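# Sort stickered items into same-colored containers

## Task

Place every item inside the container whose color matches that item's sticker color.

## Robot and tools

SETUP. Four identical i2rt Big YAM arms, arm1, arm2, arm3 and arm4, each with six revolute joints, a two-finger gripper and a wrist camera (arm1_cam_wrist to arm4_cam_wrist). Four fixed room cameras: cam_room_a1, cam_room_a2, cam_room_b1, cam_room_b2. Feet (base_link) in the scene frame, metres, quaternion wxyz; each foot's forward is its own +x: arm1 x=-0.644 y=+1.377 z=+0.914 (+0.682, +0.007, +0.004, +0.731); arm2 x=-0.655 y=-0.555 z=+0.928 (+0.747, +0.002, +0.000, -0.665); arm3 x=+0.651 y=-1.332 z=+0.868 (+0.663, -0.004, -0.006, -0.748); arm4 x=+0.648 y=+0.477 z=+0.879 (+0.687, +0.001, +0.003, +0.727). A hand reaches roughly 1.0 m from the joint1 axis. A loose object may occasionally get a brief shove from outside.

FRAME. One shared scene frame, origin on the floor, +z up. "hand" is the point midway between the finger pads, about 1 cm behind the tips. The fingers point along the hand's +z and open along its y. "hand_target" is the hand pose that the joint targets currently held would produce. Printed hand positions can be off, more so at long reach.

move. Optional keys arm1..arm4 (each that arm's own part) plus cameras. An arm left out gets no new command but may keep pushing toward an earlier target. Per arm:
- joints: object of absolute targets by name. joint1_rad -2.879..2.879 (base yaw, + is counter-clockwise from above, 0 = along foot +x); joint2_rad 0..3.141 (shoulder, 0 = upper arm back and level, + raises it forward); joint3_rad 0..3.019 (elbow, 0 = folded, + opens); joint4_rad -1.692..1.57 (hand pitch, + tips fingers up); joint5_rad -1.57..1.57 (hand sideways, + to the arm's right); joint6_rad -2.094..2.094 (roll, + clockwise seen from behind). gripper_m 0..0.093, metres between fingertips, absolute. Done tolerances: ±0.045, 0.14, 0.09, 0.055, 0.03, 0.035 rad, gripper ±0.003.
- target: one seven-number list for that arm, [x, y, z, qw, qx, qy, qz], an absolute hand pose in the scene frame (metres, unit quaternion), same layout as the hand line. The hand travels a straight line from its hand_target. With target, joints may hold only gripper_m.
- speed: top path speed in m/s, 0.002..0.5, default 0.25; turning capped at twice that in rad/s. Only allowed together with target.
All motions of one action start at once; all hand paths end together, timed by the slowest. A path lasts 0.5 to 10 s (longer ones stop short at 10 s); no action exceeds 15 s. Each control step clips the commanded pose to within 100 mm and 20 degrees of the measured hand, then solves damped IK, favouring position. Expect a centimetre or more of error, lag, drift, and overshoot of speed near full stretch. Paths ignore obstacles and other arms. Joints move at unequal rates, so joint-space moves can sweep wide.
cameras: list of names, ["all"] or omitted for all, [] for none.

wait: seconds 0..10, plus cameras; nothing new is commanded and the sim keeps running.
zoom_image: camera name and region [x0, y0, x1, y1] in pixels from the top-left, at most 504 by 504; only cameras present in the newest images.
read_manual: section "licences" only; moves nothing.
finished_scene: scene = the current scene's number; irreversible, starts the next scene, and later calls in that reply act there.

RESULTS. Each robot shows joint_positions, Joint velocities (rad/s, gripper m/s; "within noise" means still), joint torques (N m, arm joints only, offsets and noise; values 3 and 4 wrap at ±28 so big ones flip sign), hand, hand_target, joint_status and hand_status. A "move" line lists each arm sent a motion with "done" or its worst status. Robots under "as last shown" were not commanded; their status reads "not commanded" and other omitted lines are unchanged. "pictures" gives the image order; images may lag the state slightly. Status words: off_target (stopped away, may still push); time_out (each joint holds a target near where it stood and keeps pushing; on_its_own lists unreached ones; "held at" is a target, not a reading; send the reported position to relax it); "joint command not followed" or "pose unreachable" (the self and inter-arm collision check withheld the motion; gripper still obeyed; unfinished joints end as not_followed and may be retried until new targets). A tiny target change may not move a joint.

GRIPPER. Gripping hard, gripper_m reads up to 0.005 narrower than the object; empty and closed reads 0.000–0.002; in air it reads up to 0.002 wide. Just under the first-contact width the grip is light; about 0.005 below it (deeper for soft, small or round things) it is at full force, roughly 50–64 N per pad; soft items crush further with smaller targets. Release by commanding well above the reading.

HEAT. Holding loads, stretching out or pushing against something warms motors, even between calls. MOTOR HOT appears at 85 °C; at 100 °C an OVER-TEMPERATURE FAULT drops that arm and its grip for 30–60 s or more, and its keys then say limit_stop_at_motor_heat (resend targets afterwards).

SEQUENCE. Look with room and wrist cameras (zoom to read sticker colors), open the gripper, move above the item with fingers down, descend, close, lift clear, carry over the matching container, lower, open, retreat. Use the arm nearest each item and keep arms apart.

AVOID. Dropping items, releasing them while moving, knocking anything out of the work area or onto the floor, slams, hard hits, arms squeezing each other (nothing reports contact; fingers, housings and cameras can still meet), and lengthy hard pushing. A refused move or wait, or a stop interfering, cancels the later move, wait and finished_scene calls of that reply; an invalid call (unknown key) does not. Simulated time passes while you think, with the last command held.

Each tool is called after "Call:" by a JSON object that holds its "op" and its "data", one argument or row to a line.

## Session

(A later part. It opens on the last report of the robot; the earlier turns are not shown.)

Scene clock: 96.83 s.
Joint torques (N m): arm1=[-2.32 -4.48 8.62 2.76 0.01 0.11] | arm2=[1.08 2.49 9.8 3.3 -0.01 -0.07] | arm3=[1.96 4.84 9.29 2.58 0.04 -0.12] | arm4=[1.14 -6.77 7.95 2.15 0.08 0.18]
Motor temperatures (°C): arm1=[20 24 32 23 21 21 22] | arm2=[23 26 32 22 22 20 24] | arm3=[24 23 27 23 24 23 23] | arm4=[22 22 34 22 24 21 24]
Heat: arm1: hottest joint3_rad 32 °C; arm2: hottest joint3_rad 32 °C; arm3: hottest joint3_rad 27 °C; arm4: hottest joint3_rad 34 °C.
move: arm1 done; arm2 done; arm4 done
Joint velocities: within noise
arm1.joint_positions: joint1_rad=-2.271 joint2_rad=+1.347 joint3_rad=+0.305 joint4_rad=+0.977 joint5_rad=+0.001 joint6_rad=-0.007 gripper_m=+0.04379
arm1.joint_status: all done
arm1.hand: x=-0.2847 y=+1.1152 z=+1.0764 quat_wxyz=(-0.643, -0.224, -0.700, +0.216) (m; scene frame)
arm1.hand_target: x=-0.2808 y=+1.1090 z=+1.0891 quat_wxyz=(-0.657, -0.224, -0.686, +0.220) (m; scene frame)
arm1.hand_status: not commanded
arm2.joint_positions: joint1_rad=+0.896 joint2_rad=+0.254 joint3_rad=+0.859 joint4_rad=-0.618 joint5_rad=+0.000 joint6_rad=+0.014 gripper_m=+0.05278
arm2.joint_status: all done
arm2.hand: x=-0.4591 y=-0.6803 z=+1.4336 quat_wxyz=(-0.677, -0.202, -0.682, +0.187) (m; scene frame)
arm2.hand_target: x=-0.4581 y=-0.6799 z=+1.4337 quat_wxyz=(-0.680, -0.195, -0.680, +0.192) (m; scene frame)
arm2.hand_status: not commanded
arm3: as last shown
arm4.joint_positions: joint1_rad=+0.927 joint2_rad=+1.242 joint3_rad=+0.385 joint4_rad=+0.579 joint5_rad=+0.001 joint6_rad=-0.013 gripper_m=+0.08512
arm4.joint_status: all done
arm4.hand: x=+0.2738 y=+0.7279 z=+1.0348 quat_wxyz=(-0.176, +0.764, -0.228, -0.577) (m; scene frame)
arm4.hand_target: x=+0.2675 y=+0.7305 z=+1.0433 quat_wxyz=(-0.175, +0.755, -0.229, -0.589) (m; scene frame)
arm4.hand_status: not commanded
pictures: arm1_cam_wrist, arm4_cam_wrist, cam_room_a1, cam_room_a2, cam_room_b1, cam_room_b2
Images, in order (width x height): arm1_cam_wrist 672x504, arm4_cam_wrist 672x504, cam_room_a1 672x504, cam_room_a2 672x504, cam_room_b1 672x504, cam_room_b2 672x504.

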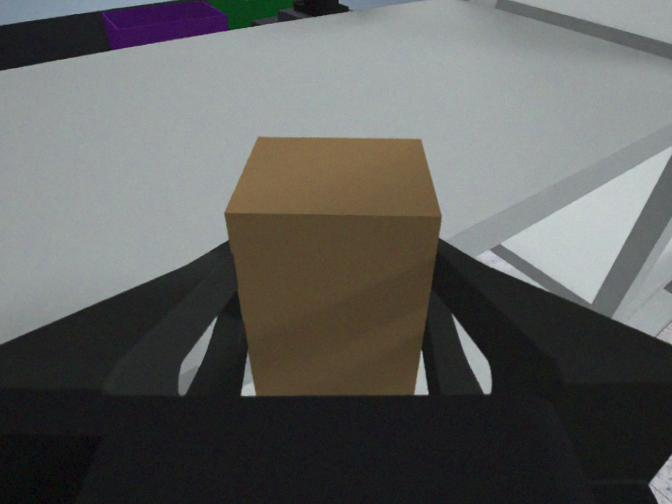

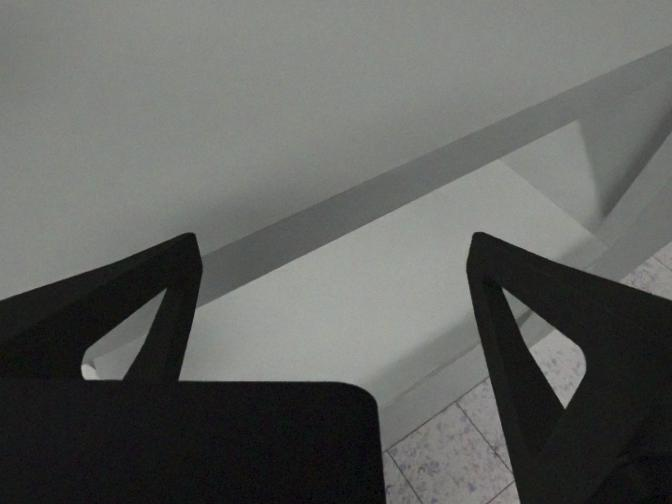

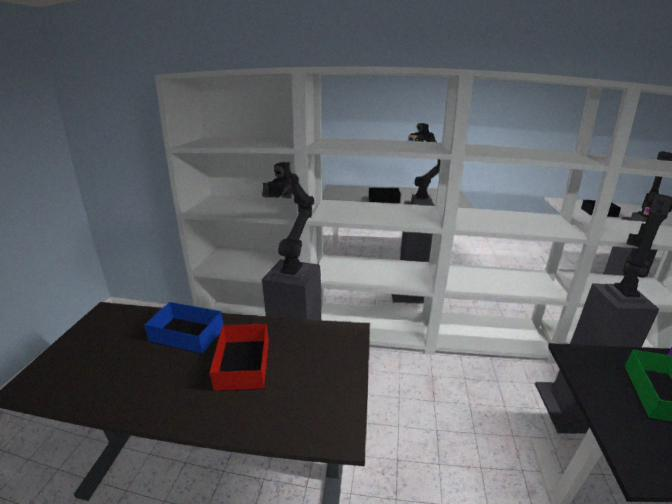

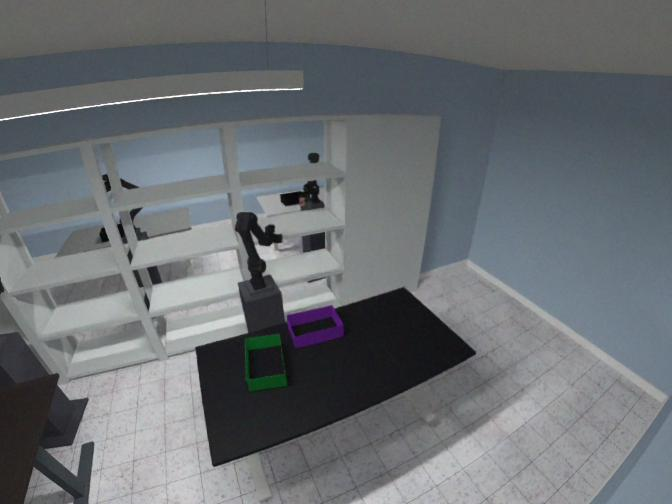

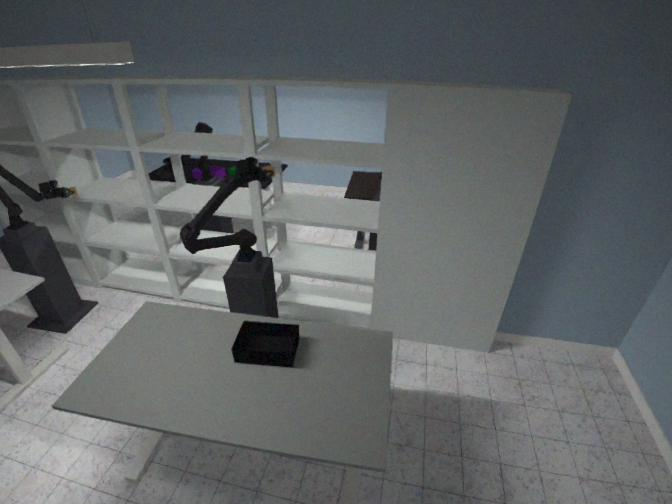

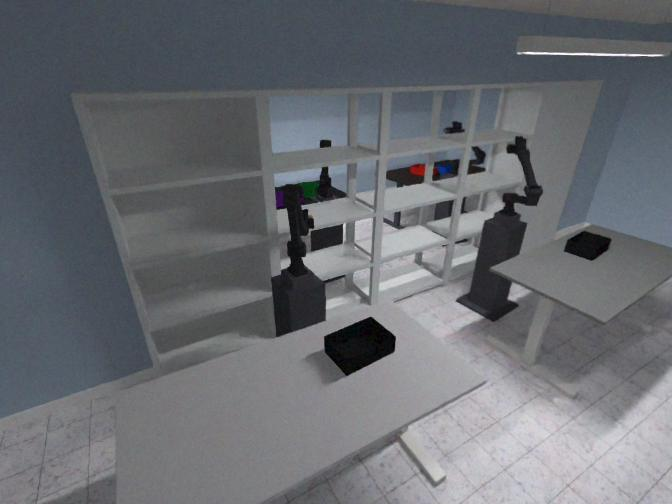

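Call:
{"op": "zoom_image", "data": {
  "camera": "cam_room_a2",
  "region": [270, 180, 340, 232]
}}

Call:
{"op": "zoom_image", "data": {
  "camera": "cam_room_a1",
  "region": [602, 180, 672, 232]
}}

Call:
{"op": "move", "data": {
  "arm1": {"target": [-0.02, 0.925, 1.105, 0.6715, 0.2214, 0.6715, -0.2214], "speed": 0.35},
  "arm2": {"joints": {"joint2_rad": 1.35, "joint3_rad": 0.323, "joint4_rad": 1.0}},
  "arm3": {"joints": {"joint1_rad": -2.009}},
  "cameras": []
}}

Call:
{"op": "move", "data": {
  "arm1": {"target": [-0.02, 0.925, 1.045, 0.6715, 0.2214, 0.6715, -0.2214], "speed": 0.12},
  "arm2": {"target": [-0.02, -0.9, 1.1, 0.6797, 0.1949, 0.6797, -0.1949], "speed": 0.35},
  "arm3": {"joints": {"joint2_rad": 1.25, "joint3_rad": 0.4, "joint4_rad": 0.6}},
  "cameras": ["arm2_cam_wrist"]
}}

Scaled by 7.200.

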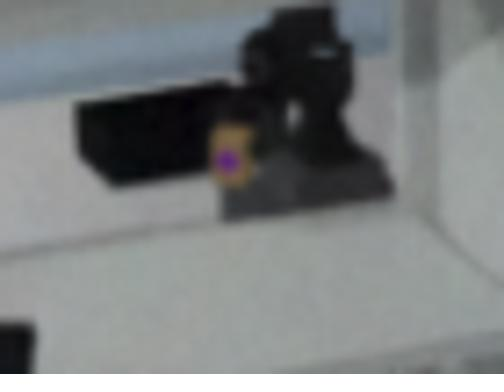

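Scaled by 7.200.

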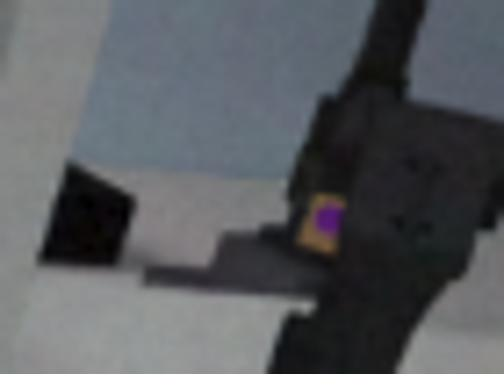

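Scene clock: 109.30 s.
Joint torques (N m): arm1=[-1.85 -15.21 13.82 1.76 0.1 0.09] | arm2=[1.03 -7.47 7.95 3.66 -0.01 -0.07] | arm3=[0.56 4.66 9.32 2.56 0 -0.11] | arm4=[1.03 -6.59 7.8 2.17 0.08 0.18]
Motor temperatures (°C): arm1=[20 24 32 23 21 21 22] | arm2=[23 26 31 22 22 20 24] | arm3=[24 23 27 23 24 23 23] | arm4=[22 22 32 22 24 21 24]
Heat: arm1: hottest joint3_rad 32 °C; arm2: hottest joint3_rad 31 °C; arm3: hottest joint3_rad 27 °C; arm4: hottest joint3_rad 32 °C.
move: arm1 off_target; arm2 done; arm3 done
Joint velocities: within noise
arm1.joint_positions: joint1_rad=-2.271 joint2_rad=+1.969 joint3_rad=+1.204 joint4_rad=+0.744 joint5_rad=+0.009 joint6_rad=-0.001 gripper_m=+0.04379
arm1.joint_status: not commanded
arm1.hand: x=-0.0346 y=+0.9306 z=+1.0871 quat_wxyz=(-0.659, -0.224, -0.683, +0.222) (m; scene frame)
arm1.hand_target: x=-0.0213 y=+0.9259 z=+1.1053 quat_wxyz=(-0.672, -0.221, -0.671, +0.221) (m; scene frame)
arm1.hand_status: off_target (0.024 m and 2.0 deg from the pose sent, 0.327 m and 4.7 deg at the start)
arm2.joint_positions: joint1_rad=+0.896 joint2_rad=+1.341 joint3_rad=+0.317 joint4_rad=+0.974 joint5_rad=+0.000 joint6_rad=+0.014 gripper_m=+0.05278
arm2.joint_status: all done
arm2.hand: x=-0.2772 y=-0.7925 z=+1.1042 quat_wxyz=(-0.664, -0.206, -0.695, +0.184) (m; scene frame)
arm2.hand_target: x=-0.2740 y=-0.7923 z=+1.1094 quat_wxyz=(-0.671, -0.197, -0.689, +0.189) (m; scene frame)
arm2.hand_status: not commanded
arm3.joint_positions: joint1_rad=-1.998 joint2_rad=+0.241 joint3_rad=+0.845 joint4_rad=-0.618 joint5_rad=+0.000 joint6_rad=+0.007 gripper_m=+0.08506
arm3.joint_status: all done
arm3.hand: x=+0.4537 y=-1.2041 z=+1.3659 quat_wxyz=(+0.183, -0.687, +0.200, +0.675) (m; scene frame)
arm3.hand_target: x=+0.4531 y=-1.2007 z=+1.3711 quat_wxyz=(+0.190, -0.681, +0.200, +0.678) (m; scene frame)
arm3.hand_status: not commanded
arm4: as last shown
arm4.joint_positions: joint1_rad=+0.927 joint2_rad=+1.242 joint3_rad=+0.385 joint4_rad=+0.580 joint5_rad=+0.001 joint6_rad=-0.013 gripper_m=+0.08512
arm4.hand: x=+0.2738 y=+0.7279 z=+1.0349 quat_wxyz=(-0.176, +0.764, -0.228, -0.577) (m; scene frame)
pictures: none
No camera images: "cameras" was empty.

Scene clock: 110.93 s.
Joint torques (N m): arm1=[-1.49 -14.62 11.86 2.33 0.09 0.11] | arm2=[1.55 -17.61 12.45 2.1 0.15 -0.08] | arm3=[0.56 -7.12 7.5 2.66 0 -0.11] | arm4=[0.67 -6.59 7.9 2.24 0.08 0.16]
Motor temperatures (°C): arm1=[20 24 32 23 21 21 22] | arm2=[23 26 31 22 22 20 24] | arm3=[24 23 27 23 24 23 23] | arm4=[22 22 32 22 24 21 24]
Heat: arm1: hottest joint3_rad 32 °C; arm2: hottest joint3_rad 31 °C; arm3: hottest joint3_rad 27 °C; arm4: hottest joint3_rad 32 °C.
move: arm1 off_target; arm2 off_target; arm3 done
Joint velocities: within noise
arm1.joint_positions: joint1_rad=-2.271 joint2_rad=+2.071 joint3_rad=+1.204 joint4_rad=+0.843 joint5_rad=+0.010 joint6_rad=+0.001 gripper_m=+0.04379
arm1.joint_status: not commanded
arm1.hand: x=-0.0327 y=+0.9286 z=+1.0360 quat_wxyz=(-0.657, -0.225, -0.685, +0.221) (m; scene frame)
arm1.hand_target: x=-0.0208 y=+0.9256 z=+1.0452 quat_wxyz=(-0.671, -0.221, -0.672, +0.221) (m; scene frame)
arm1.hand_status: off_target (0.016 m and 2.3 deg from the pose sent, 0.045 m and 2.0 deg at the start)
arm2.joint_positions: joint1_rad=+0.970 joint2_rad=+1.925 joint3_rad=+1.051 joint4_rad=+0.859 joint5_rad=+0.079 joint6_rad=+0.011 gripper_m=+0.05278
arm2.joint_status: not commanded
arm2.hand: x=-0.0357 y=-0.8974 z=+1.0937 quat_wxyz=(-0.676, -0.202, -0.683, +0.190) (m; scene frame)
arm2.hand_target: x=-0.0209 y=-0.8995 z=+1.1002 quat_wxyz=(-0.680, -0.195, -0.680, +0.195) (m; scene frame)
arm2.hand_status: off_target (0.017 m and 1.2 deg from the pose sent, 0.279 m and 3.0 deg at the start)
arm3.joint_positions: joint1_rad=-1.998 joint2_rad=+1.247 joint3_rad=+0.396 joint4_rad=+0.582 joint5_rad=+0.000 joint6_rad=+0.007 gripper_m=+0.08506
arm3.joint_status: all done
arm3.hand: x=+0.2629 y=-1.0920 z=+1.0225 quat_wxyz=(+0.157, -0.766, +0.222, +0.582) (m; scene frame)
arm3.hand_target: x=+0.2632 y=-1.0864 z=+1.0271 quat_wxyz=(+0.164, -0.761, +0.222, +0.588) (m; scene frame)
arm3.hand_status: not commanded
arm4: as last shown
pictures: arm2_cam_wrist
Images, in order (width x height): arm2_cam_wrist 672x504.

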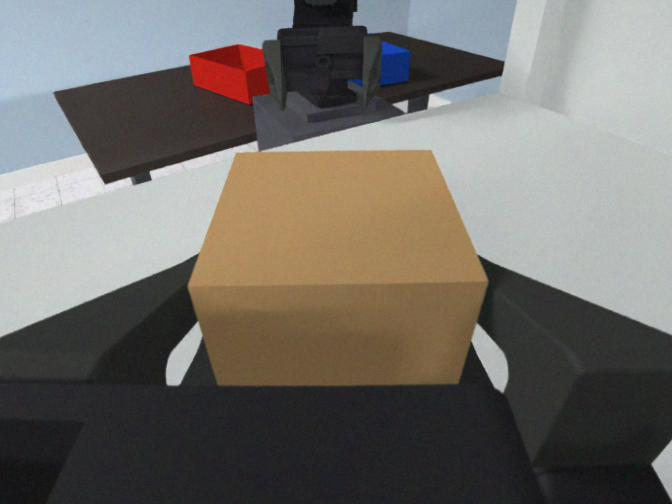

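Call:
{"op": "move", "data": {
  "arm1": {"target": [-0.02, 0.925, 1.028, 0.6715, 0.2214, 0.6715, -0.2214], "speed": 0.06},
  "arm2": {"target": [-0.02, -0.9, 1.045, 0.6797, 0.1949, 0.6797, -0.1949], "speed": 0.15},
  "cameras": []
}}

Call:
{"op": "move", "data": {
  "arm1": {"joints": {"gripper_m": 0.075}},
  "arm2": {"target": [-0.02, -0.9, 1.032, 0.6797, 0.1949, 0.6797, -0.1949], "speed": 0.06},
  "cameras": ["arm1_cam_wrist"]
}}

Call:
{"op": "move", "data": {
  "arm1": {"target": [-0.22, 1.06, 1.06, 0.6715, 0.2214, 0.6715, -0.2214], "speed": 0.3},
  "cameras": ["arm1_cam_wrist", "arm2_cam_wrist"]
}}

Scene clock: 118.57 s.
Joint torques (N m): arm1=[-1.26 -12.92 11.64 2 0.09 0.06] | arm2=[1.32 -18.73 10.97 3.63 0.14 -0.08] | arm3=[0.56 -7.06 7.54 2.61 -0.01 -0.12] | arm4=[1.03 -6.83 7.83 2.18 0.09 0.2]
Motor temperatures (°C): arm1=[20 24 33 23 21 21 22] | arm2=[23 26 32 22 22 20 24] | arm3=[24 23 27 23 24 23 23] | arm4=[22 22 32 22 24 21 24]
Heat: arm1: hottest joint3_rad 33 °C; arm2: hottest joint3_rad 32 °C; arm3: hottest joint3_rad 27 °C; arm4: hottest joint3_rad 32 °C.
move: arm1 off_target; arm2 off_target
Joint velocities: within noise
arm1.joint_positions: joint1_rad=-2.271 joint2_rad=+2.090 joint3_rad=+1.204 joint4_rad=+0.890 joint5_rad=+0.010 joint6_rad=+0.004 gripper_m=+0.04379
arm1.joint_status: not commanded
arm1.hand: x=-0.0327 y=+0.9284 z=+1.0341 quat_wxyz=(-0.667, -0.223, -0.675, +0.223) (m; scene frame)
arm1.hand_target: x=-0.0208 y=+0.9256 z=+1.0279 quat_wxyz=(-0.671, -0.221, -0.672, +0.221) (m; scene frame)
arm1.hand_status: off_target (0.014 m and 0.7 deg from the pose sent, 0.015 m and 2.3 deg at the start)
arm2.joint_positions: joint1_rad=+0.970 joint2_rad=+2.047 joint3_rad=+1.051 joint4_rad=+0.945 joint5_rad=+0.079 joint6_rad=+0.011 gripper_m=+0.05278
arm2.joint_status: not commanded
arm2.hand: x=-0.0346 y=-0.8978 z=+1.0304 quat_wxyz=(-0.663, -0.205, -0.696, +0.188) (m; scene frame)
arm2.hand_target: x=-0.0210 y=-0.8994 z=+1.0451 quat_wxyz=(-0.680, -0.195, -0.680, +0.195) (m; scene frame)
arm2.hand_status: off_target (0.021 m and 3.0 deg from the pose sent, 0.051 m and 1.2 deg at the start)
arm3, arm4: as last shown
arm3.hand: x=+0.2628 y=-1.0920 z=+1.0226 quat_wxyz=(+0.157, -0.766, +0.222, +0.582) (m; scene frame)
pictures: none
No camera images: "cameras" was empty.

Scene clock: 119.53 s.
Joint torques (N m): arm1=[-1.14 -14.74 11.63 1.88 0.02 0.02] | arm2=[1.49 -17.2 11.06 3.54 0.13 -0.07] | arm3=[0.79 -7.18 7.51 2.65 0 -0.11] | arm4=[0.85 -6.77 7.91 2.18 0.08 0.13]
Motor temperatures (°C): arm1=[20 24 33 23 21 21 22] | arm2=[23 26 32 22 22 20 24] | arm3=[24 23 27 23 24 23 23] | arm4=[22 22 31 22 24 21 24]
Heat: arm1: hottest joint3_rad 33 °C; arm2: hottest joint3_rad 32 °C; arm3: hottest joint3_rad 27 °C; arm4: hottest joint3_rad 31 °C.
move: arm1 done; arm2 off_target
Joint velocities: within noise
arm1.joint_positions: joint1_rad=-2.271 joint2_rad=+2.105 joint3_rad=+1.204 joint4_rad=+0.891 joint5_rad=+0.011 joint6_rad=+0.009 gripper_m=+0.07496
arm1.joint_status: all done
arm1.hand: x=-0.0330 y=+0.9284 z=+1.0236 quat_wxyz=(-0.663, -0.226, -0.679, +0.220) (m; scene frame)
arm1.hand_target: x=-0.0208 y=+0.9256 z=+1.0281 quat_wxyz=(-0.671, -0.221, -0.672, +0.221) (m; scene frame)
arm1.hand_status: not commanded
arm2.joint_positions: joint1_rad=+0.970 joint2_rad=+2.059 joint3_rad=+1.051 joint4_rad=+0.975 joint5_rad=+0.079 joint6_rad=+0.011 gripper_m=+0.05278
arm2.joint_status: not commanded
arm2.hand: x=-0.0346 y=-0.8978 z=+1.0300 quat_wxyz=(-0.669, -0.204, -0.689, +0.189) (m; scene frame)
arm2.hand_target: x=-0.0208 y=-0.8995 z=+1.0321 quat_wxyz=(-0.680, -0.195, -0.680, +0.195) (m; scene frame)
arm2.hand_status: off_target (0.015 m and 2.0 deg from the pose sent, 0.015 m and 3.0 deg at the start)
arm3, arm4: as last shown
pictures: arm1_cam_wrist
Images, in order (width x height): arm1_cam_wrist 672x504.

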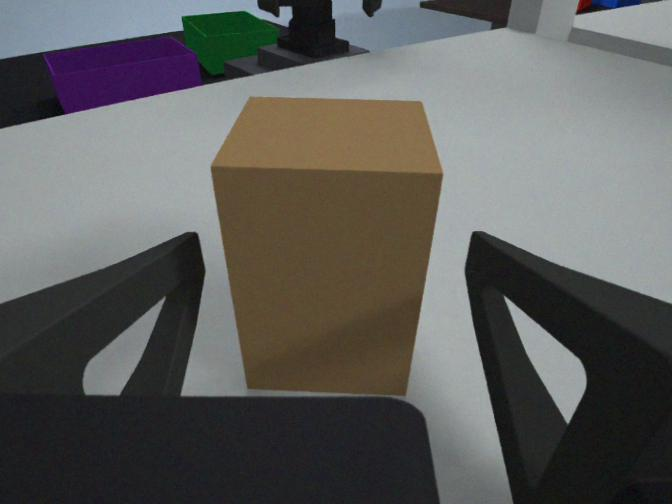

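Scene clock: 121.00 s.
Joint torques (N m): arm1=[-2.78 -8.94 6.2 2.44 -0.03 0.02] | arm2=[1.44 -17.03 11.07 3.52 0.13 -0.08] | arm3=[0.5 -7.24 7.54 2.61 -0.01 -0.11] | arm4=[0.97 -7 8.05 2.18 0.07 0.15]
Motor temperatures (°C): arm1=[20 24 33 23 21 21 22] | arm2=[23 26 32 22 22 20 24] | arm3=[24 23 27 23 24 23 23] | arm4=[22 22 31 22 24 21 24]
Heat: arm1: hottest joint3_rad 33 °C; arm2: hottest joint3_rad 32 °C; arm3: hottest joint3_rad 27 °C; arm4: hottest joint3_rad 31 °C.
move: arm1 off_target
Joint velocities: within noise
arm1.joint_positions: joint1_rad=-2.275 joint2_rad=+1.684 joint3_rad=+0.509 joint4_rad=+1.156 joint5_rad=-0.008 joint6_rad=+0.011 gripper_m=+0.07497
arm1.joint_status: not commanded
arm1.hand: x=-0.2182 y=+1.0657 z=+1.0486 quat_wxyz=(-0.662, -0.223, -0.683, +0.213) (m; scene frame)
arm1.hand_target: x=-0.2200 y=+1.0601 z=+1.0599 quat_wxyz=(-0.671, -0.221, -0.672, +0.221) (m; scene frame)
arm1.hand_status: off_target (0.013 m and 2.0 deg from the pose sent, 0.232 m and 1.4 deg at the start)
arm2, arm3, arm4: as last shown
pictures: arm1_cam_wrist, arm2_cam_wrist
Images, in order (width x height): arm1_cam_wrist 672x504, arm2_cam_wrist 672x504.

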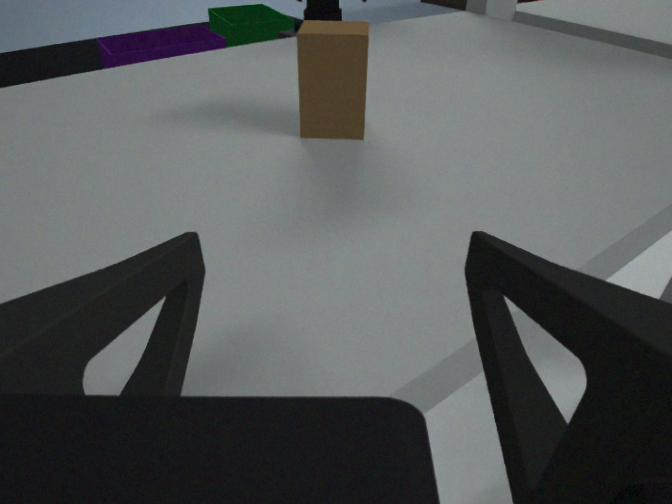

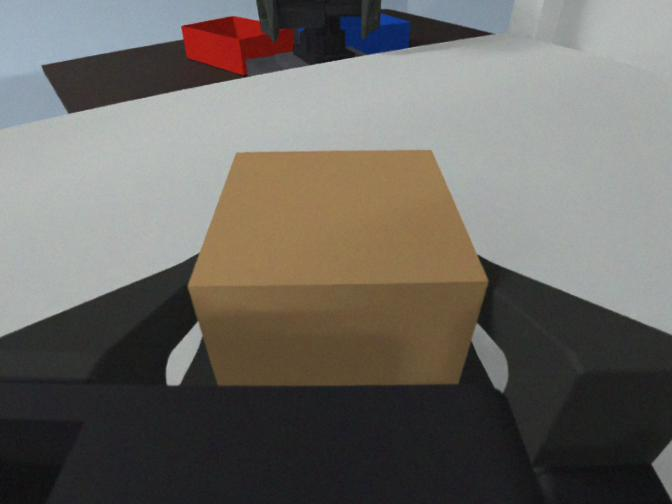

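Call:
{"op": "move", "data": {
  "arm2": {"joints": {"gripper_m": 0.075}},
  "arm4": {"target": [-0.041, 0.951, 1.055, 0.1906, -0.7534, 0.2485, 0.5781], "speed": 0.27},
  "arm1": {"joints": {"joint2_rad": 0.9, "joint3_rad": 0.4, "joint4_rad": 0.5}},
  "cameras": ["arm4_cam_wrist"]
}}

Call:
{"op": "move", "data": {
  "arm2": {"target": [-0.24, -0.775, 1.06, 0.6797, 0.1949, 0.6797, -0.1949], "speed": 0.3},
  "cameras": ["arm2_cam_wrist"]
}}

Scene clock: 127.47 s.
Joint torques (N m): arm1=[-2.67 -1.73 11.58 1.36 -0.03 0.01] | arm2=[1.38 -17.14 11.07 3.47 0.12 -0.07] | arm3=[0.56 -7.3 7.45 2.63 0 -0.11] | arm4=[0.44 -22.01 12.05 0.91 0.24 0.19]
Motor temperatures (°C): arm1=[20 24 32 23 21 21 22] | arm2=[23 26 32 22 22 20 24] | arm3=[24 23 27 23 24 23 23] | arm4=[22 22 31 22 24 21 24]
Heat: arm1: hottest joint3_rad 32 °C; arm2: hottest joint3_rad 32 °C; arm3: hottest joint3_rad 27 °C; arm4: hottest joint3_rad 31 °C.
move: arm1 done; arm2 done; arm4 off_target
Joint velocities: within noise
arm1.joint_positions: joint1_rad=-2.275 joint2_rad=+0.904 joint3_rad=+0.391 joint4_rad=+0.509 joint5_rad=-0.008 joint6_rad=+0.011 gripper_m=+0.07497
arm1.joint_status: all done
arm1.hand: x=-0.3010 y=+1.1281 z=+1.1891 quat_wxyz=(-0.667, -0.222, -0.679, +0.215) (m; scene frame)
arm1.hand_target: x=-0.3028 y=+1.1238 z=+1.1942 quat_wxyz=(-0.667, -0.223, -0.676, +0.220) (m; scene frame)
arm1.hand_status: not commanded
arm2.joint_positions: joint1_rad=+0.970 joint2_rad=+2.059 joint3_rad=+1.051 joint4_rad=+0.977 joint5_rad=+0.079 joint6_rad=+0.011 gripper_m=+0.07493
arm2.joint_status: all done
arm2.hand: x=-0.0346 y=-0.8979 z=+1.0304 quat_wxyz=(-0.670, -0.204, -0.689, +0.189) (m; scene frame)
arm2.hand_target: x=-0.0208 y=-0.8995 z=+1.0321 quat_wxyz=(-0.680, -0.195, -0.680, +0.195) (m; scene frame)
arm2.hand_status: not commanded
arm3: as last shown
arm4.joint_positions: joint1_rad=+0.927 joint2_rad=+2.055 joint3_rad=+1.514 joint4_rad=+0.268 joint5_rad=+0.042 joint6_rad=-0.007 gripper_m=+0.08512
arm4.joint_status: not commanded
arm4.hand: x=-0.0318 y=+0.9398 z=+1.0514 quat_wxyz=(-0.191, +0.759, -0.241, -0.574) (m; scene frame)
arm4.hand_target: x=-0.0401 y=+0.9503 z=+1.0549 quat_wxyz=(-0.191, +0.753, -0.248, -0.578) (m; scene frame)
arm4.hand_status: off_target (0.015 m and 1.1 deg from the pose sent, 0.386 m and 3.2 deg at the start)
pictures: arm4_cam_wrist
Images, in order (width x height): arm4_cam_wrist 672x504.

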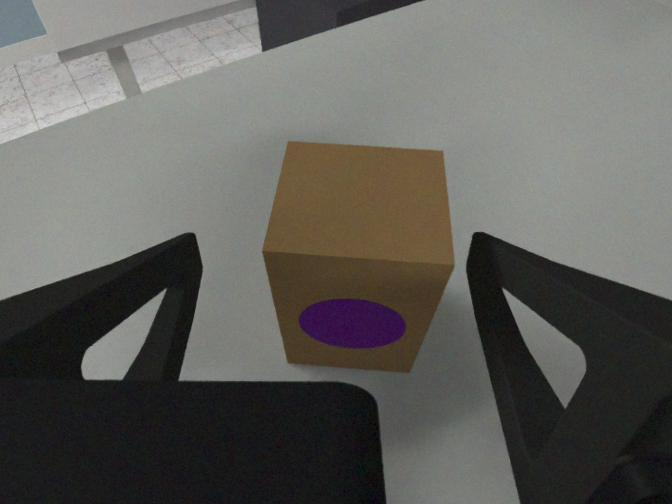

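Scene clock: 128.90 s.
Joint torques (N m): arm1=[-3.14 -1.85 11.62 1.55 -0.07 -0.01] | arm2=[1.55 -11.4 4.64 3.41 0.17 -0.07] | arm3=[0.56 -7.24 7.54 2.65 -0.01 -0.12] | arm4=[0.67 -21.83 12.04 1.07 0.21 0.19]
Motor temperatures (°C): arm1=[20 24 33 23 21 21 22] | arm2=[23 26 32 22 22 20 24] | arm3=[24 23 27 23 24 23 23] | arm4=[22 22 32 22 24 21 24]
Heat: arm1: hottest joint3_rad 33 °C; arm2: hottest joint3_rad 32 °C; arm3: hottest joint3_rad 27 °C; arm4: hottest joint3_rad 32 °C.
move: arm2 done
Joint velocities: arm1=[within noise] | arm2=[-0.015 -0.015 0.002 0.002 -0.154 -0.066 0] | arm3=[within noise] | arm4=[within noise]
arm1, arm3, arm4: as last shown
arm2.joint_positions: joint1_rad=+1.002 joint2_rad=+1.674 joint3_rad=+0.359 joint4_rad=+1.290 joint5_rad=+0.112 joint6_rad=+0.010 gripper_m=+0.07494
arm2.joint_status: not commanded
arm2.hand: x=-0.2413 y=-0.7784 z=+1.0526 quat_wxyz=(-0.672, -0.203, -0.687, +0.191) (m; scene frame)
arm2.hand_target: x=-0.2400 y=-0.7750 z=+1.0600 quat_wxyz=(-0.680, -0.195, -0.680, +0.195) (m; scene frame)
arm2.hand_status: done (0.008 m and 1.6 deg from the pose sent, 0.241 m and 2.0 deg at the start)
arm4.hand: x=-0.0318 y=+0.9399 z=+1.0514 quat_wxyz=(-0.191, +0.759, -0.242, -0.574) (m; scene frame)
arm4.hand_target: x=-0.0401 y=+0.9504 z=+1.0549 quat_wxyz=(-0.191, +0.753, -0.248, -0.578) (m; scene frame)
pictures: arm2_cam_wrist
Images, in order (width x height): arm2_cam_wrist 672x504.

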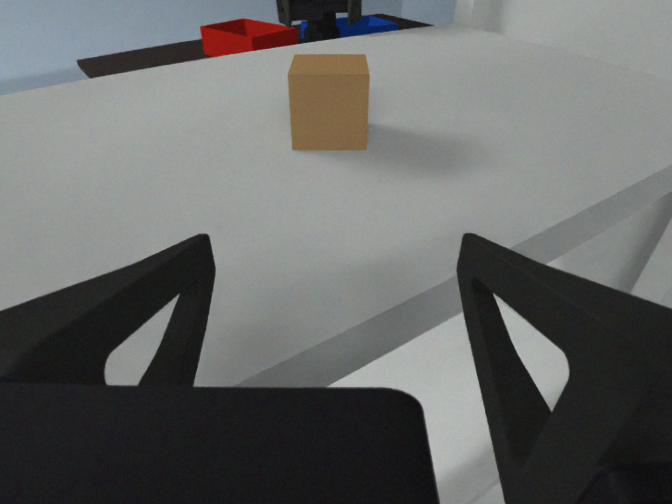

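Call:
{"op": "move", "data": {
  "arm4": {"target": [-0.041, 0.954, 1.041, 0.1906, -0.7534, 0.2485, 0.5781], "speed": 0.1},
  "cameras": []
}}

Call:
{"op": "move", "data": {
  "arm4": {"joints": {"gripper_m": 0.035}},
  "arm3": {"target": [-0.047, -0.893, 1.055, 0.1678, -0.7626, 0.2186, 0.5852], "speed": 0.27},
  "cameras": ["arm3_cam_wrist", "arm4_cam_wrist"]
}}

Call:
{"op": "move", "data": {
  "arm4": {"target": [-0.03, 0.945, 1.13, 0.1906, -0.7534, 0.2485, 0.5781], "speed": 0.2},
  "cameras": []
}}

Scene clock: 135.03 s.
Joint torques (N m): arm1=[-2.9 -1.67 11.6 1.42 -0.03 0.01] | arm2=[1.49 -11.58 4.64 3.37 0.15 -0.07] | arm3=[0.73 -7.12 7.51 2.59 0 -0.12] | arm4=[0.5 -22.01 11.56 1.78 0.08 0.14]
Motor temperatures (°C): arm1=[20 24 33 23 21 21 22] | arm2=[23 26 31 23 22 20 24] | arm3=[24 23 27 23 24 23 23] | arm4=[22 23 32 22 24 21 24]
Heat: arm1: hottest joint3_rad 33 °C; arm2: hottest joint3_rad 31 °C; arm3: hottest joint3_rad 27 °C; arm4: hottest joint3_rad 32 °C.
move: arm4 off_target
Joint velocities: within noise
arm1, arm2, arm3: as last shown
arm4.joint_positions: joint1_rad=+0.927 joint2_rad=+2.074 joint3_rad=+1.514 joint4_rad=+0.268 joint5_rad=+0.042 joint6_rad=-0.007 gripper_m=+0.08512
arm4.joint_status: not commanded
arm4.hand: x=-0.0323 y=+0.9402 z=+1.0361 quat_wxyz=(-0.189, +0.764, -0.243, -0.567) (m; scene frame)
arm4.hand_target: x=-0.0399 y=+0.9533 z=+1.0411 quat_wxyz=(-0.191, +0.753, -0.248, -0.578) (m; scene frame)
arm4.hand_status: off_target (0.017 m and 1.9 deg from the pose sent, 0.020 m and 1.1 deg at the start)
pictures: none
No camera images: "cameras" was empty.

Scene clock: 137.03 s.
Joint torques (N m): arm1=[-2.08 -1.61 11.74 1.29 -0.04 -0.03] | arm2=[1.55 -11.58 4.63 3.38 0.15 -0.07] | arm3=[0.85 -21.71 13.05 1.47 0.1 -0.12] | arm4=[0.5 -22.18 11.59 1.81 0.08 0.12]
Motor temperatures (°C): arm1=[20 24 33 23 21 21 22] | arm2=[23 26 31 23 22 20 24] | arm3=[24 23 27 23 24 23 23] | arm4=[22 23 33 22 24 21 25]
Heat: arm1: hottest joint3_rad 33 °C; arm2: hottest joint3_rad 31 °C; arm3: hottest joint3_rad 27 °C; arm4: hottest joint3_rad 33 °C.
move: arm3 off_target; arm4 off_target
Joint velocities: within noise
arm1, arm2: as last shown
arm3.joint_positions: joint1_rad=-1.998 joint2_rad=+2.010 joint3_rad=+1.470 joint4_rad=+0.259 joint5_rad=+0.002 joint6_rad=-0.003 gripper_m=+0.08506
arm3.joint_status: not commanded
arm3.hand: x=-0.0387 y=-0.9072 z=+1.0408 quat_wxyz=(+0.159, -0.771, +0.220, +0.577) (m; scene frame)
arm3.hand_target: x=-0.0458 y=-0.8938 z=+1.0551 quat_wxyz=(+0.168, -0.763, +0.219, +0.585) (m; scene frame)
arm3.hand_status: off_target (0.022 m and 1.7 deg from the pose sent, 0.370 m and 1.4 deg at the start)
arm4.joint_positions: joint1_rad=+0.927 joint2_rad=+2.074 joint3_rad=+1.514 joint4_rad=+0.268 joint5_rad=+0.042 joint6_rad=-0.005 gripper_m=+0.04455
arm4.joint_status: gripper_m off_target (ended at +0.04457, target +0.03500)
arm4.hand: x=-0.0322 y=+0.9404 z=+1.0361 quat_wxyz=(-0.188, +0.764, -0.244, -0.567) (m; scene frame)
arm4.hand_target: x=-0.0399 y=+0.9532 z=+1.0411 quat_wxyz=(-0.191, +0.754, -0.248, -0.578) (m; scene frame)
arm4.hand_status: not commanded
pictures: arm3_cam_wrist, arm4_cam_wrist
Images, in order (width x height): arm3_cam_wrist 672x504, arm4_cam_wrist 672x504.

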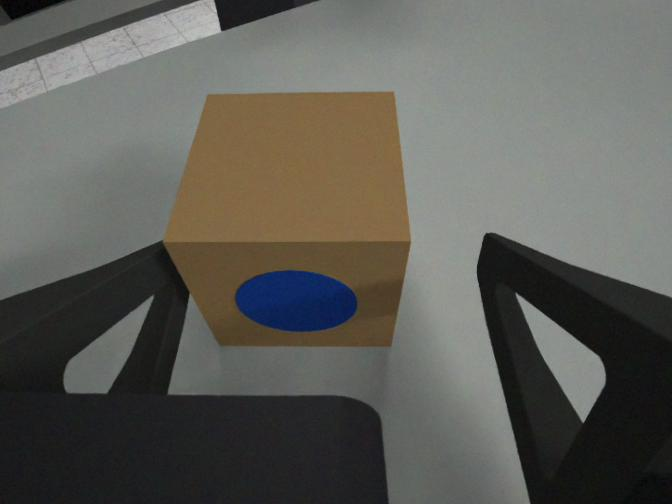

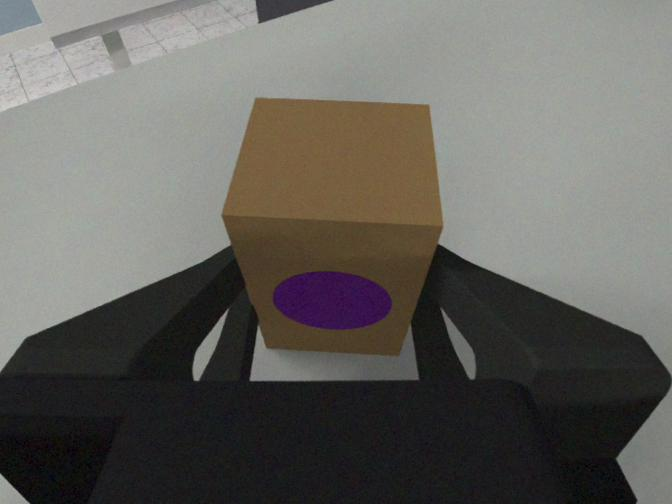

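Scene clock: 138.27 s.
Joint torques (N m): arm1=[-2.78 -2.08 11.62 1.26 -0.06 -0.07] | arm2=[1.49 -11.4 4.63 3.36 0.15 -0.06] | arm3=[0.85 -21.71 13 1.47 0.1 -0.11] | arm4=[0.32 -24.06 12.46 1.16 0.17 0.14]
Motor temperatures (°C): arm1=[20 24 33 23 21 21 22] | arm2=[23 26 30 23 22 20 23] | arm3=[24 23 28 23 24 23 23] | arm4=[22 23 33 22 24 21 25]
Heat: arm1: hottest joint3_rad 33 °C; arm2: hottest joint3_rad 30 °C; arm3: hottest joint3_rad 28 °C; arm4: hottest joint3_rad 33 °C.
move: arm4 off_target
Joint velocities: within noise
arm1, arm2, arm3: as last shown
arm4.joint_positions: joint1_rad=+0.927 joint2_rad=+1.970 joint3_rad=+1.538 joint4_rad=+0.124 joint5_rad=+0.042 joint6_rad=-0.004 gripper_m=+0.04455
arm4.joint_status: not commanded
arm4.hand: x=-0.0234 y=+0.9350 z=+1.0994 quat_wxyz=(-0.187, +0.768, -0.245, -0.561) (m; scene frame)
arm4.hand_target: x=-0.0285 y=+0.9438 z=+1.1300 quat_wxyz=(-0.191, +0.753, -0.248, -0.578) (m; scene frame)
arm4.hand_status: off_target (0.033 m and 2.7 deg from the pose sent, 0.094 m and 1.9 deg at the start)
pictures: none
No camera images: "cameras" was empty.

Call:
{"op": "move", "data": {
  "arm3": {"target": [-0.056, -0.91, 1.12, 0.1678, -0.7626, 0.2186, 0.5852], "speed": 0.2},
  "arm4": {"target": [0.25, 0.75, 1.17, 0.1906, -0.7534, 0.2485, 0.5781], "speed": 0.4},
  "cameras": ["arm3_cam_wrist"]
}}

Call:
{"op": "move", "data": {
  "arm4": {"joints": {"joint2_rad": 0.25, "joint3_rad": 0.85, "joint4_rad": -0.6, "joint5_rad": 0, "joint6_rad": 0}},
  "cameras": ["arm3_cam_wrist"]
}}

Scene clock: 146.53 s.
Joint torques (N m): arm1=[-2.49 -2.43 11.59 1.44 -0.07 -0.01] | arm2=[1.55 -11.58 4.66 3.37 0.15 -0.07] | arm3=[2.43 -24.06 13.68 1.52 0.12 -0.05] | arm4=[1.38 -6.71 9.69 1.01 0.22 0.15]
Motor temperatures (°C): arm1=[20 24 33 23 21 21 22] | arm2=[23 26 30 23 22 20 23] | arm3=[24 24 29 23 24 23 23] | arm4=[22 23 35 22 24 21 25]
Heat: arm1: hottest joint3_rad 33 °C; arm2: hottest joint3_rad 30 °C; arm3: hottest joint3_rad 29 °C; arm4: hottest joint3_rad 35 °C.
move: arm3 off_target; arm4 done
Joint velocities: within noise
arm1, arm2: as last shown
arm3.joint_positions: joint1_rad=-1.990 joint2_rad=+1.956 joint3_rad=+1.529 joint4_rad=+0.121 joint5_rad=+0.031 joint6_rad=-0.003 gripper_m=+0.08506
arm3.joint_status: not commanded
arm3.hand: x=-0.0403 y=-0.9074 z=+1.0841 quat_wxyz=(+0.165, -0.777, +0.227, +0.564) (m; scene frame)
arm3.hand_target: x=-0.0539 y=-0.9112 z=+1.1202 quat_wxyz=(+0.168, -0.762, +0.219, +0.585) (m; scene frame)
arm3.hand_status: off_target (0.039 m and 3.1 deg from the pose sent, 0.081 m and 1.7 deg at the start)
arm4.joint_positions: joint1_rad=+0.932 joint2_rad=+1.031 joint3_rad=+0.666 joint4_rad=+0.115 joint5_rad=+0.058 joint6_rad=-0.003 gripper_m=+0.04455
arm4.joint_status: not commanded
arm4.hand: x=+0.2539 y=+0.7511 z=+1.1730 quat_wxyz=(-0.197, +0.750, -0.244, -0.582) (m; scene frame)
arm4.hand_target: x=+0.2501 y=+0.7499 z=+1.1701 quat_wxyz=(-0.191, +0.753, -0.248, -0.578) (m; scene frame)
arm4.hand_status: done (0.005 m and 1.0 deg from the pose sent, 0.338 m and 2.6 deg at the start)
pictures: arm3_cam_wrist
Images, in order (width x height): arm3_cam_wrist 672x504.

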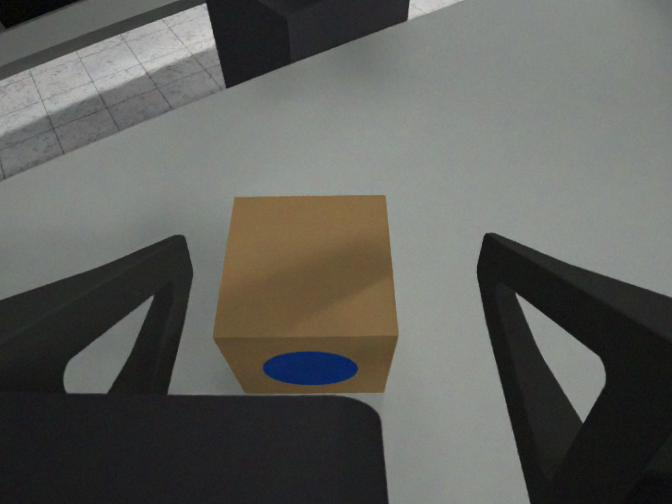

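Scene clock: 147.97 s.
Joint torques (N m): arm1=[-3.43 -2.14 11.74 1.33 -0.02 0.01] | arm2=[1.44 -11.58 4.66 3.37 0.16 -0.07] | arm3=[2.37 -23.94 13.65 1.51 0.11 -0.04] | arm4=[1.14 3.49 10.52 1.11 -0.03 0.07]
Motor temperatures (°C): arm1=[20 24 33 23 21 21 22] | arm2=[23 26 29 23 22 20 23] | arm3=[24 24 29 23 24 23 23] | arm4=[22 23 35 22 24 21 25]
Heat: arm1: hottest joint3_rad 33 °C; arm2: hottest joint3_rad 29 °C; arm3: hottest joint3_rad 29 °C; arm4: hottest joint3_rad 35 °C.
move: arm4 done
Joint velocities: within noise
arm1, arm2, arm3: as last shown
arm4.joint_positions: joint1_rad=+0.933 joint2_rad=+0.257 joint3_rad=+0.821 joint4_rad=-0.590 joint5_rad=+0.003 joint6_rad=-0.003 gripper_m=+0.04455
arm4.joint_status: all done
arm4.hand: x=+0.4491 y=+0.6125 z=+1.3701 quat_wxyz=(-0.200, +0.685, -0.207, -0.669) (m; scene frame)
arm4.hand_target: x=+0.4549 y=+0.6061 z=+1.3853 quat_wxyz=(-0.199, +0.677, -0.202, -0.679) (m; scene frame)
arm4.hand_status: not commanded
pictures: arm3_cam_wrist
Images, in order (width x height): arm3_cam_wrist 672x504.

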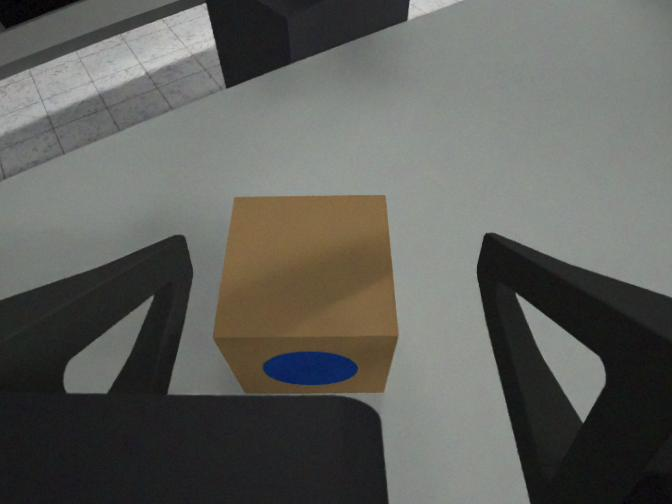

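Call:
{"op": "move", "data": {
  "arm3": {"target": [-0.058, -0.914, 1.043, 0.1678, -0.7626, 0.2186, 0.5852], "speed": 0.15},
  "arm4": {"joints": {"joint1_rad": -1.16}},
  "cameras": ["arm3_cam_wrist"]
}}

Call:
{"op": "move", "data": {
  "arm3": {"joints": {"gripper_m": 0.042}},
  "arm4": {"joints": {"joint2_rad": 1.3, "joint3_rad": 1.4, "joint4_rad": -1.65}},
  "cameras": ["arm3_cam_wrist"]
}}

Call:
{"op": "move", "data": {
  "arm3": {"target": [-0.045, -0.908, 1.14, 0.1678, -0.7626, 0.2186, 0.5852], "speed": 0.2},
  "arm4": {"target": [1.12, 0.705, 0.92, 0, 0, 1, 0], "speed": 0.35},
  "cameras": ["arm3_cam_wrist", "arm4_cam_wrist"]
}}

Scene clock: 158.83 s.
Joint torques (N m): arm1=[-2.67 -1.61 11.52 1.39 -0.03 -0.04] | arm2=[1.44 -11.46 4.64 3.38 0.16 -0.07] | arm3=[2.43 -23.18 8.91 2.58 0.11 -0.03] | arm4=[0.79 3.19 10.59 1.09 0.04 0.04]
Motor temperatures (°C): arm1=[20 24 34 23 21 21 21] | arm2=[23 26 29 23 22 20 23] | arm3=[24 25 29 23 24 23 23] | arm4=[22 23 36 22 24 21 25]
Heat: arm1: hottest joint3_rad 34 °C; arm2: hottest joint3_rad 29 °C; arm3: hottest joint3_rad 29 °C; arm4: hottest joint3_rad 36 °C.
move: arm3 off_target; arm4 done
Joint velocities: within noise
arm1, arm2: as last shown
arm3.joint_positions: joint1_rad=-1.986 joint2_rad=+2.035 joint3_rad=+1.510 joint4_rad=+0.260 joint5_rad=+0.036 joint6_rad=-0.003 gripper_m=+0.08506
arm3.joint_status: not commanded
arm3.hand: x=-0.0507 y=-0.9046 z=+1.0437 quat_wxyz=(+0.171, -0.765, +0.224, +0.580) (m; scene frame)
arm3.hand_target: x=-0.0578 y=-0.9140 z=+1.0428 quat_wxyz=(+0.168, -0.763, +0.219, +0.585) (m; scene frame)
arm3.hand_status: off_target (0.012 m and 0.9 deg from the pose sent, 0.045 m and 3.1 deg at the start)
arm4.joint_positions: joint1_rad=-1.157 joint2_rad=+0.257 joint3_rad=+0.821 joint4_rad=-0.590 joint5_rad=+0.001 joint6_rad=-0.003 gripper_m=+0.04445
arm4.joint_status: all done
arm4.hand: x=+0.8657 y=+0.5877 z=+1.3681 quat_wxyz=(-0.677, +0.168, -0.698, -0.160) (m; scene frame)
arm4.hand_target: x=+0.8586 y=+0.5836 z=+1.3834 quat_wxyz=(-0.686, +0.164, -0.690, -0.163) (m; scene frame)
arm4.hand_status: not commanded
pictures: arm3_cam_wrist
Images, in order (width x height): arm3_cam_wrist 672x504.

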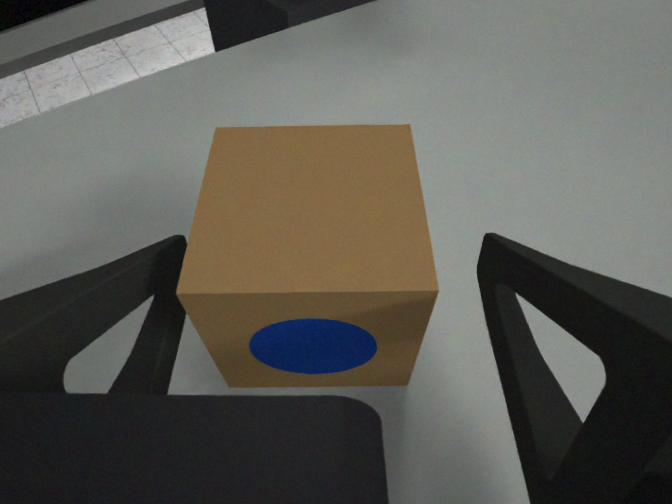

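Scene clock: 160.43 s.
Joint torques (N m): arm1=[-2.43 -2.26 11.62 1.4 -0.03 -0.01] | arm2=[1.55 -11.46 4.66 3.37 0.16 -0.07] | arm3=[2.43 -23.18 8.96 2.56 0.08 -0.05] | arm4=[1.03 -12.22 10.63 -0.34 0.05 0.08]
Motor temperatures (°C): arm1=[20 24 34 23 21 21 21] | arm2=[23 26 28 23 22 20 23] | arm3=[24 25 29 23 24 23 23] | arm4=[22 23 36 22 24 21 26]
Heat: arm1: hottest joint3_rad 34 °C; arm2: hottest joint3_rad 28 °C; arm3: hottest joint3_rad 29 °C; arm4: hottest joint3_rad 36 °C.
move: arm3 off_target; arm4 done
Joint velocities: within noise
arm1.joint_positions: joint1_rad=-2.275 joint2_rad=+0.904 joint3_rad=+0.391 joint4_rad=+0.509 joint5_rad=-0.008 joint6_rad=+0.011 gripper_m=+0.07497
arm1.joint_status: not commanded
arm1.hand: x=-0.3010 y=+1.1281 z=+1.1891 quat_wxyz=(-0.667, -0.222, -0.679, +0.215) (m; scene frame)
arm1.hand_target: x=-0.3028 y=+1.1238 z=+1.1942 quat_wxyz=(-0.667, -0.223, -0.676, +0.220) (m; scene frame)
arm1.hand_status: not commanded
arm2: as last shown
arm3.joint_positions: joint1_rad=-1.986 joint2_rad=+2.035 joint3_rad=+1.510 joint4_rad=+0.260 joint5_rad=+0.037 joint6_rad=-0.003 gripper_m=+0.05302
arm3.joint_status: gripper_m off_target (ended at +0.05305, target +0.04200)
arm3.hand: x=-0.0508 y=-0.9047 z=+1.0437 quat_wxyz=(+0.171, -0.765, +0.224, +0.580) (m; scene frame)
arm3.hand_target: x=-0.0577 y=-0.9140 z=+1.0428 quat_wxyz=(+0.168, -0.763, +0.219, +0.585) (m; scene frame)
arm3.hand_status: not commanded
arm4.joint_positions: joint1_rad=-1.157 joint2_rad=+1.313 joint3_rad=+1.368 joint4_rad=-1.639 joint5_rad=+0.001 joint6_rad=-0.003 gripper_m=+0.04445
arm4.joint_status: all done
arm4.hand: x=+0.9785 y=+0.6448 z=+1.1660 quat_wxyz=(+0.009, +0.234, -0.972, +0.003) (m; scene frame)
arm4.hand_target: x=+0.9808 y=+0.6451 z=+1.1829 quat_wxyz=(-0.007, +0.231, -0.973, -0.001) (m; scene frame)
arm4.hand_status: not commanded
pictures: arm3_cam_wrist
Images, in order (width x height): arm3_cam_wrist 672x504.

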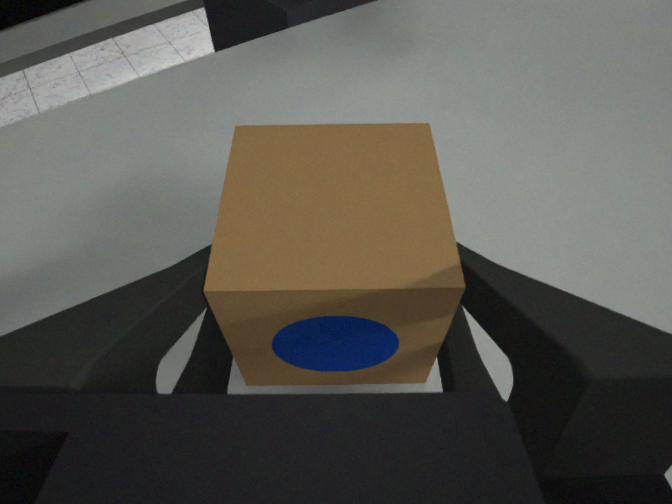

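Scene clock: 162.20 s.
Joint torques (N m): arm1=[-2.9 -1.32 11.58 1.26 -0.09 0] | arm2=[1.44 -11.46 4.64 3.37 0.15 -0.07] | arm3=[1.26 -24.18 14.34 1.68 -0.08 -0.08] | arm4=[0.09 -19.08 9.92 0.35 0.05 0.18]
Motor temperatures (°C): arm1=[20 24 34 23 21 21 21] | arm2=[23 26 28 23 22 20 23] | arm3=[24 25 29 23 24 23 23] | arm4=[22 23 36 22 24 21 26]
Heat: arm1: hottest joint3_rad 34 °C; arm2: hottest joint3_rad 28 °C; arm3: hottest joint3_rad 29 °C; arm4: hottest joint3_rad 36 °C.
move: arm3 off_target; arm4 off_target
Joint velocities: within noise
arm1: as last shown
arm2.joint_positions: joint1_rad=+1.002 joint2_rad=+1.674 joint3_rad=+0.359 joint4_rad=+1.290 joint5_rad=+0.112 joint6_rad=+0.010 gripper_m=+0.07494
arm2.joint_status: not commanded
arm2.hand: x=-0.2413 y=-0.7784 z=+1.0526 quat_wxyz=(-0.672, -0.203, -0.687, +0.191) (m; scene frame)
arm2.hand_target: x=-0.2400 y=-0.7750 z=+1.0600 quat_wxyz=(-0.680, -0.195, -0.680, +0.195) (m; scene frame)
arm2.hand_status: not commanded
arm3.joint_positions: joint1_rad=-1.986 joint2_rad=+1.922 joint3_rad=+1.513 joint4_rad=+0.084 joint5_rad=+0.026 joint6_rad=-0.003 gripper_m=+0.05302
arm3.joint_status: not commanded
arm3.hand: x=-0.0341 y=-0.9163 z=+1.0932 quat_wxyz=(+0.160, -0.783, +0.225, +0.557) (m; scene frame)
arm3.hand_target: x=-0.0421 y=-0.9096 z=+1.1400 quat_wxyz=(+0.168, -0.763, +0.219, +0.585) (m; scene frame)
arm3.hand_status: off_target (0.049 m and 4.1 deg from the pose sent, 0.096 m and 0.9 deg at the start)
arm4.joint_positions: joint1_rad=-1.171 joint2_rad=+1.849 joint3_rad=+1.286 joint4_rad=-1.064 joint5_rad=+0.001 joint6_rad=+0.435 gripper_m=+0.04444
arm4.joint_status: not commanded
arm4.hand: x=+1.0974 y=+0.6974 z=+0.9030 quat_wxyz=(+0.028, +0.011, -0.999, +0.014) (m; scene frame)
arm4.hand_target: x=+1.1192 y=+0.7045 z=+0.9207 quat_wxyz=(+0.000, +0.000, -1.000, +0.000) (m; scene frame)
arm4.hand_status: off_target (0.029 m and 3.8 deg from the pose sent, 0.290 m and 27.1 deg at the start)
pictures: arm3_cam_wrist, arm4_cam_wrist
Images, in order (width x height): arm3_cam_wrist 672x504, arm4_cam_wrist 672x504.

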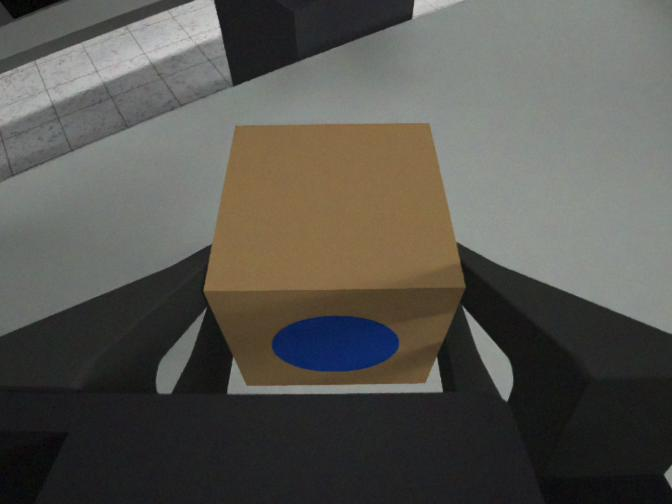

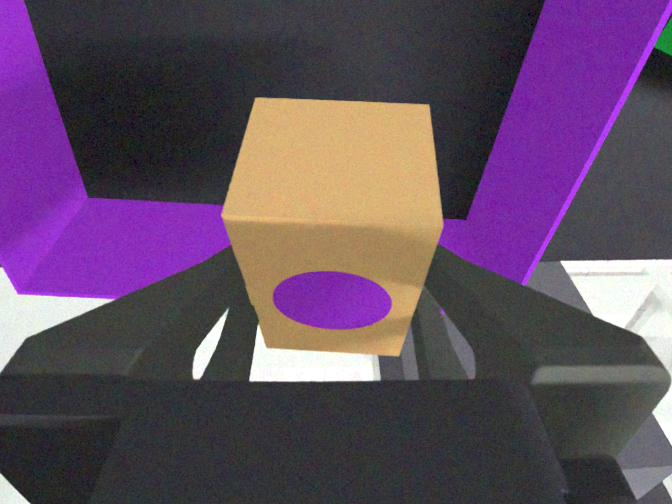

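Call:
{"op": "move", "data": {
  "arm4": {"target": [1.14, 0.735, 0.83, -0.13, 0, 0.9915, 0], "speed": 0.2},
  "arm3": {"target": [0.25, -1.08, 1.17, 0.1678, -0.7626, 0.2186, 0.5852], "speed": 0.38},
  "cameras": ["arm4_cam_wrist"]
}}

Scene clock: 181.73 s.
Joint torques (N m): arm1=[-2.37 -1.55 11.67 1.37 -0.06 -0.01] | arm2=[1.49 -11.46 4.63 3.37 0.15 -0.06] | arm3=[0.5 -5.95 9.88 1.74 -0.09 -0.09] | arm4=[0.5 -21.19 9.32 -0.94 -0.08 0.02]
Motor temperatures (°C): arm1=[20 24 34 23 21 21 21] | arm2=[23 25 28 23 22 20 23] | arm3=[24 26 30 23 24 23 24] | arm4=[22 24 37 22 24 21 26]
Heat: arm1: hottest joint3_rad 34 °C; arm2: hottest joint3_rad 28 °C; arm3: hottest joint3_rad 30 °C; arm4: hottest joint3_rad 37 °C.
move: arm3 done; arm4 off_target
Joint velocities: within noise
arm1, arm2: as last shown
arm3.joint_positions: joint1_rad=-1.986 joint2_rad=+0.977 joint3_rad=+0.677 joint4_rad=+0.056 joint5_rad=+0.016 joint6_rad=-0.003 gripper_m=+0.05302
arm3.joint_status: not commanded
arm3.hand: x=+0.2483 y=-1.0848 z=+1.1737 quat_wxyz=(+0.165, -0.760, +0.216, +0.590) (m; scene frame)
arm3.hand_target: x=+0.2501 y=-1.0800 z=+1.1700 quat_wxyz=(+0.168, -0.763, +0.219, +0.585) (m; scene frame)
arm3.hand_status: done (0.006 m and 0.8 deg from the pose sent, 0.337 m and 4.1 deg at the start)
arm4.joint_positions: joint1_rad=-1.171 joint2_rad=+2.155 joint3_rad=+1.545 joint4_rad=-1.201 joint5_rad=-0.109 joint6_rad=+0.436 gripper_m=+0.04444
arm4.joint_status: not commanded
arm4.hand: x=+1.1264 y=+0.7324 z=+0.8285 quat_wxyz=(+0.134, +0.003, -0.991, +0.004) (m; scene frame)
arm4.hand_target: x=+1.1397 y=+0.7347 z=+0.8302 quat_wxyz=(+0.130, +0.000, -0.992, +0.000) (m; scene frame)
arm4.hand_status: off_target (0.014 m and 0.7 deg from the pose sent, 0.093 m and 11.9 deg at the start)
pictures: arm4_cam_wrist
Images, in order (width x height): arm4_cam_wrist 672x504.

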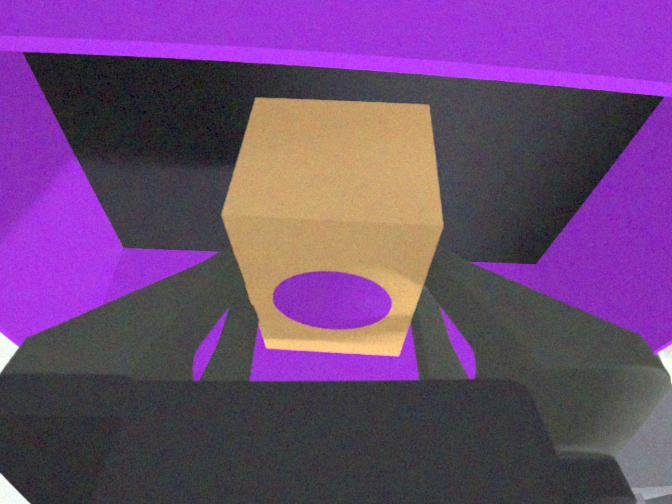

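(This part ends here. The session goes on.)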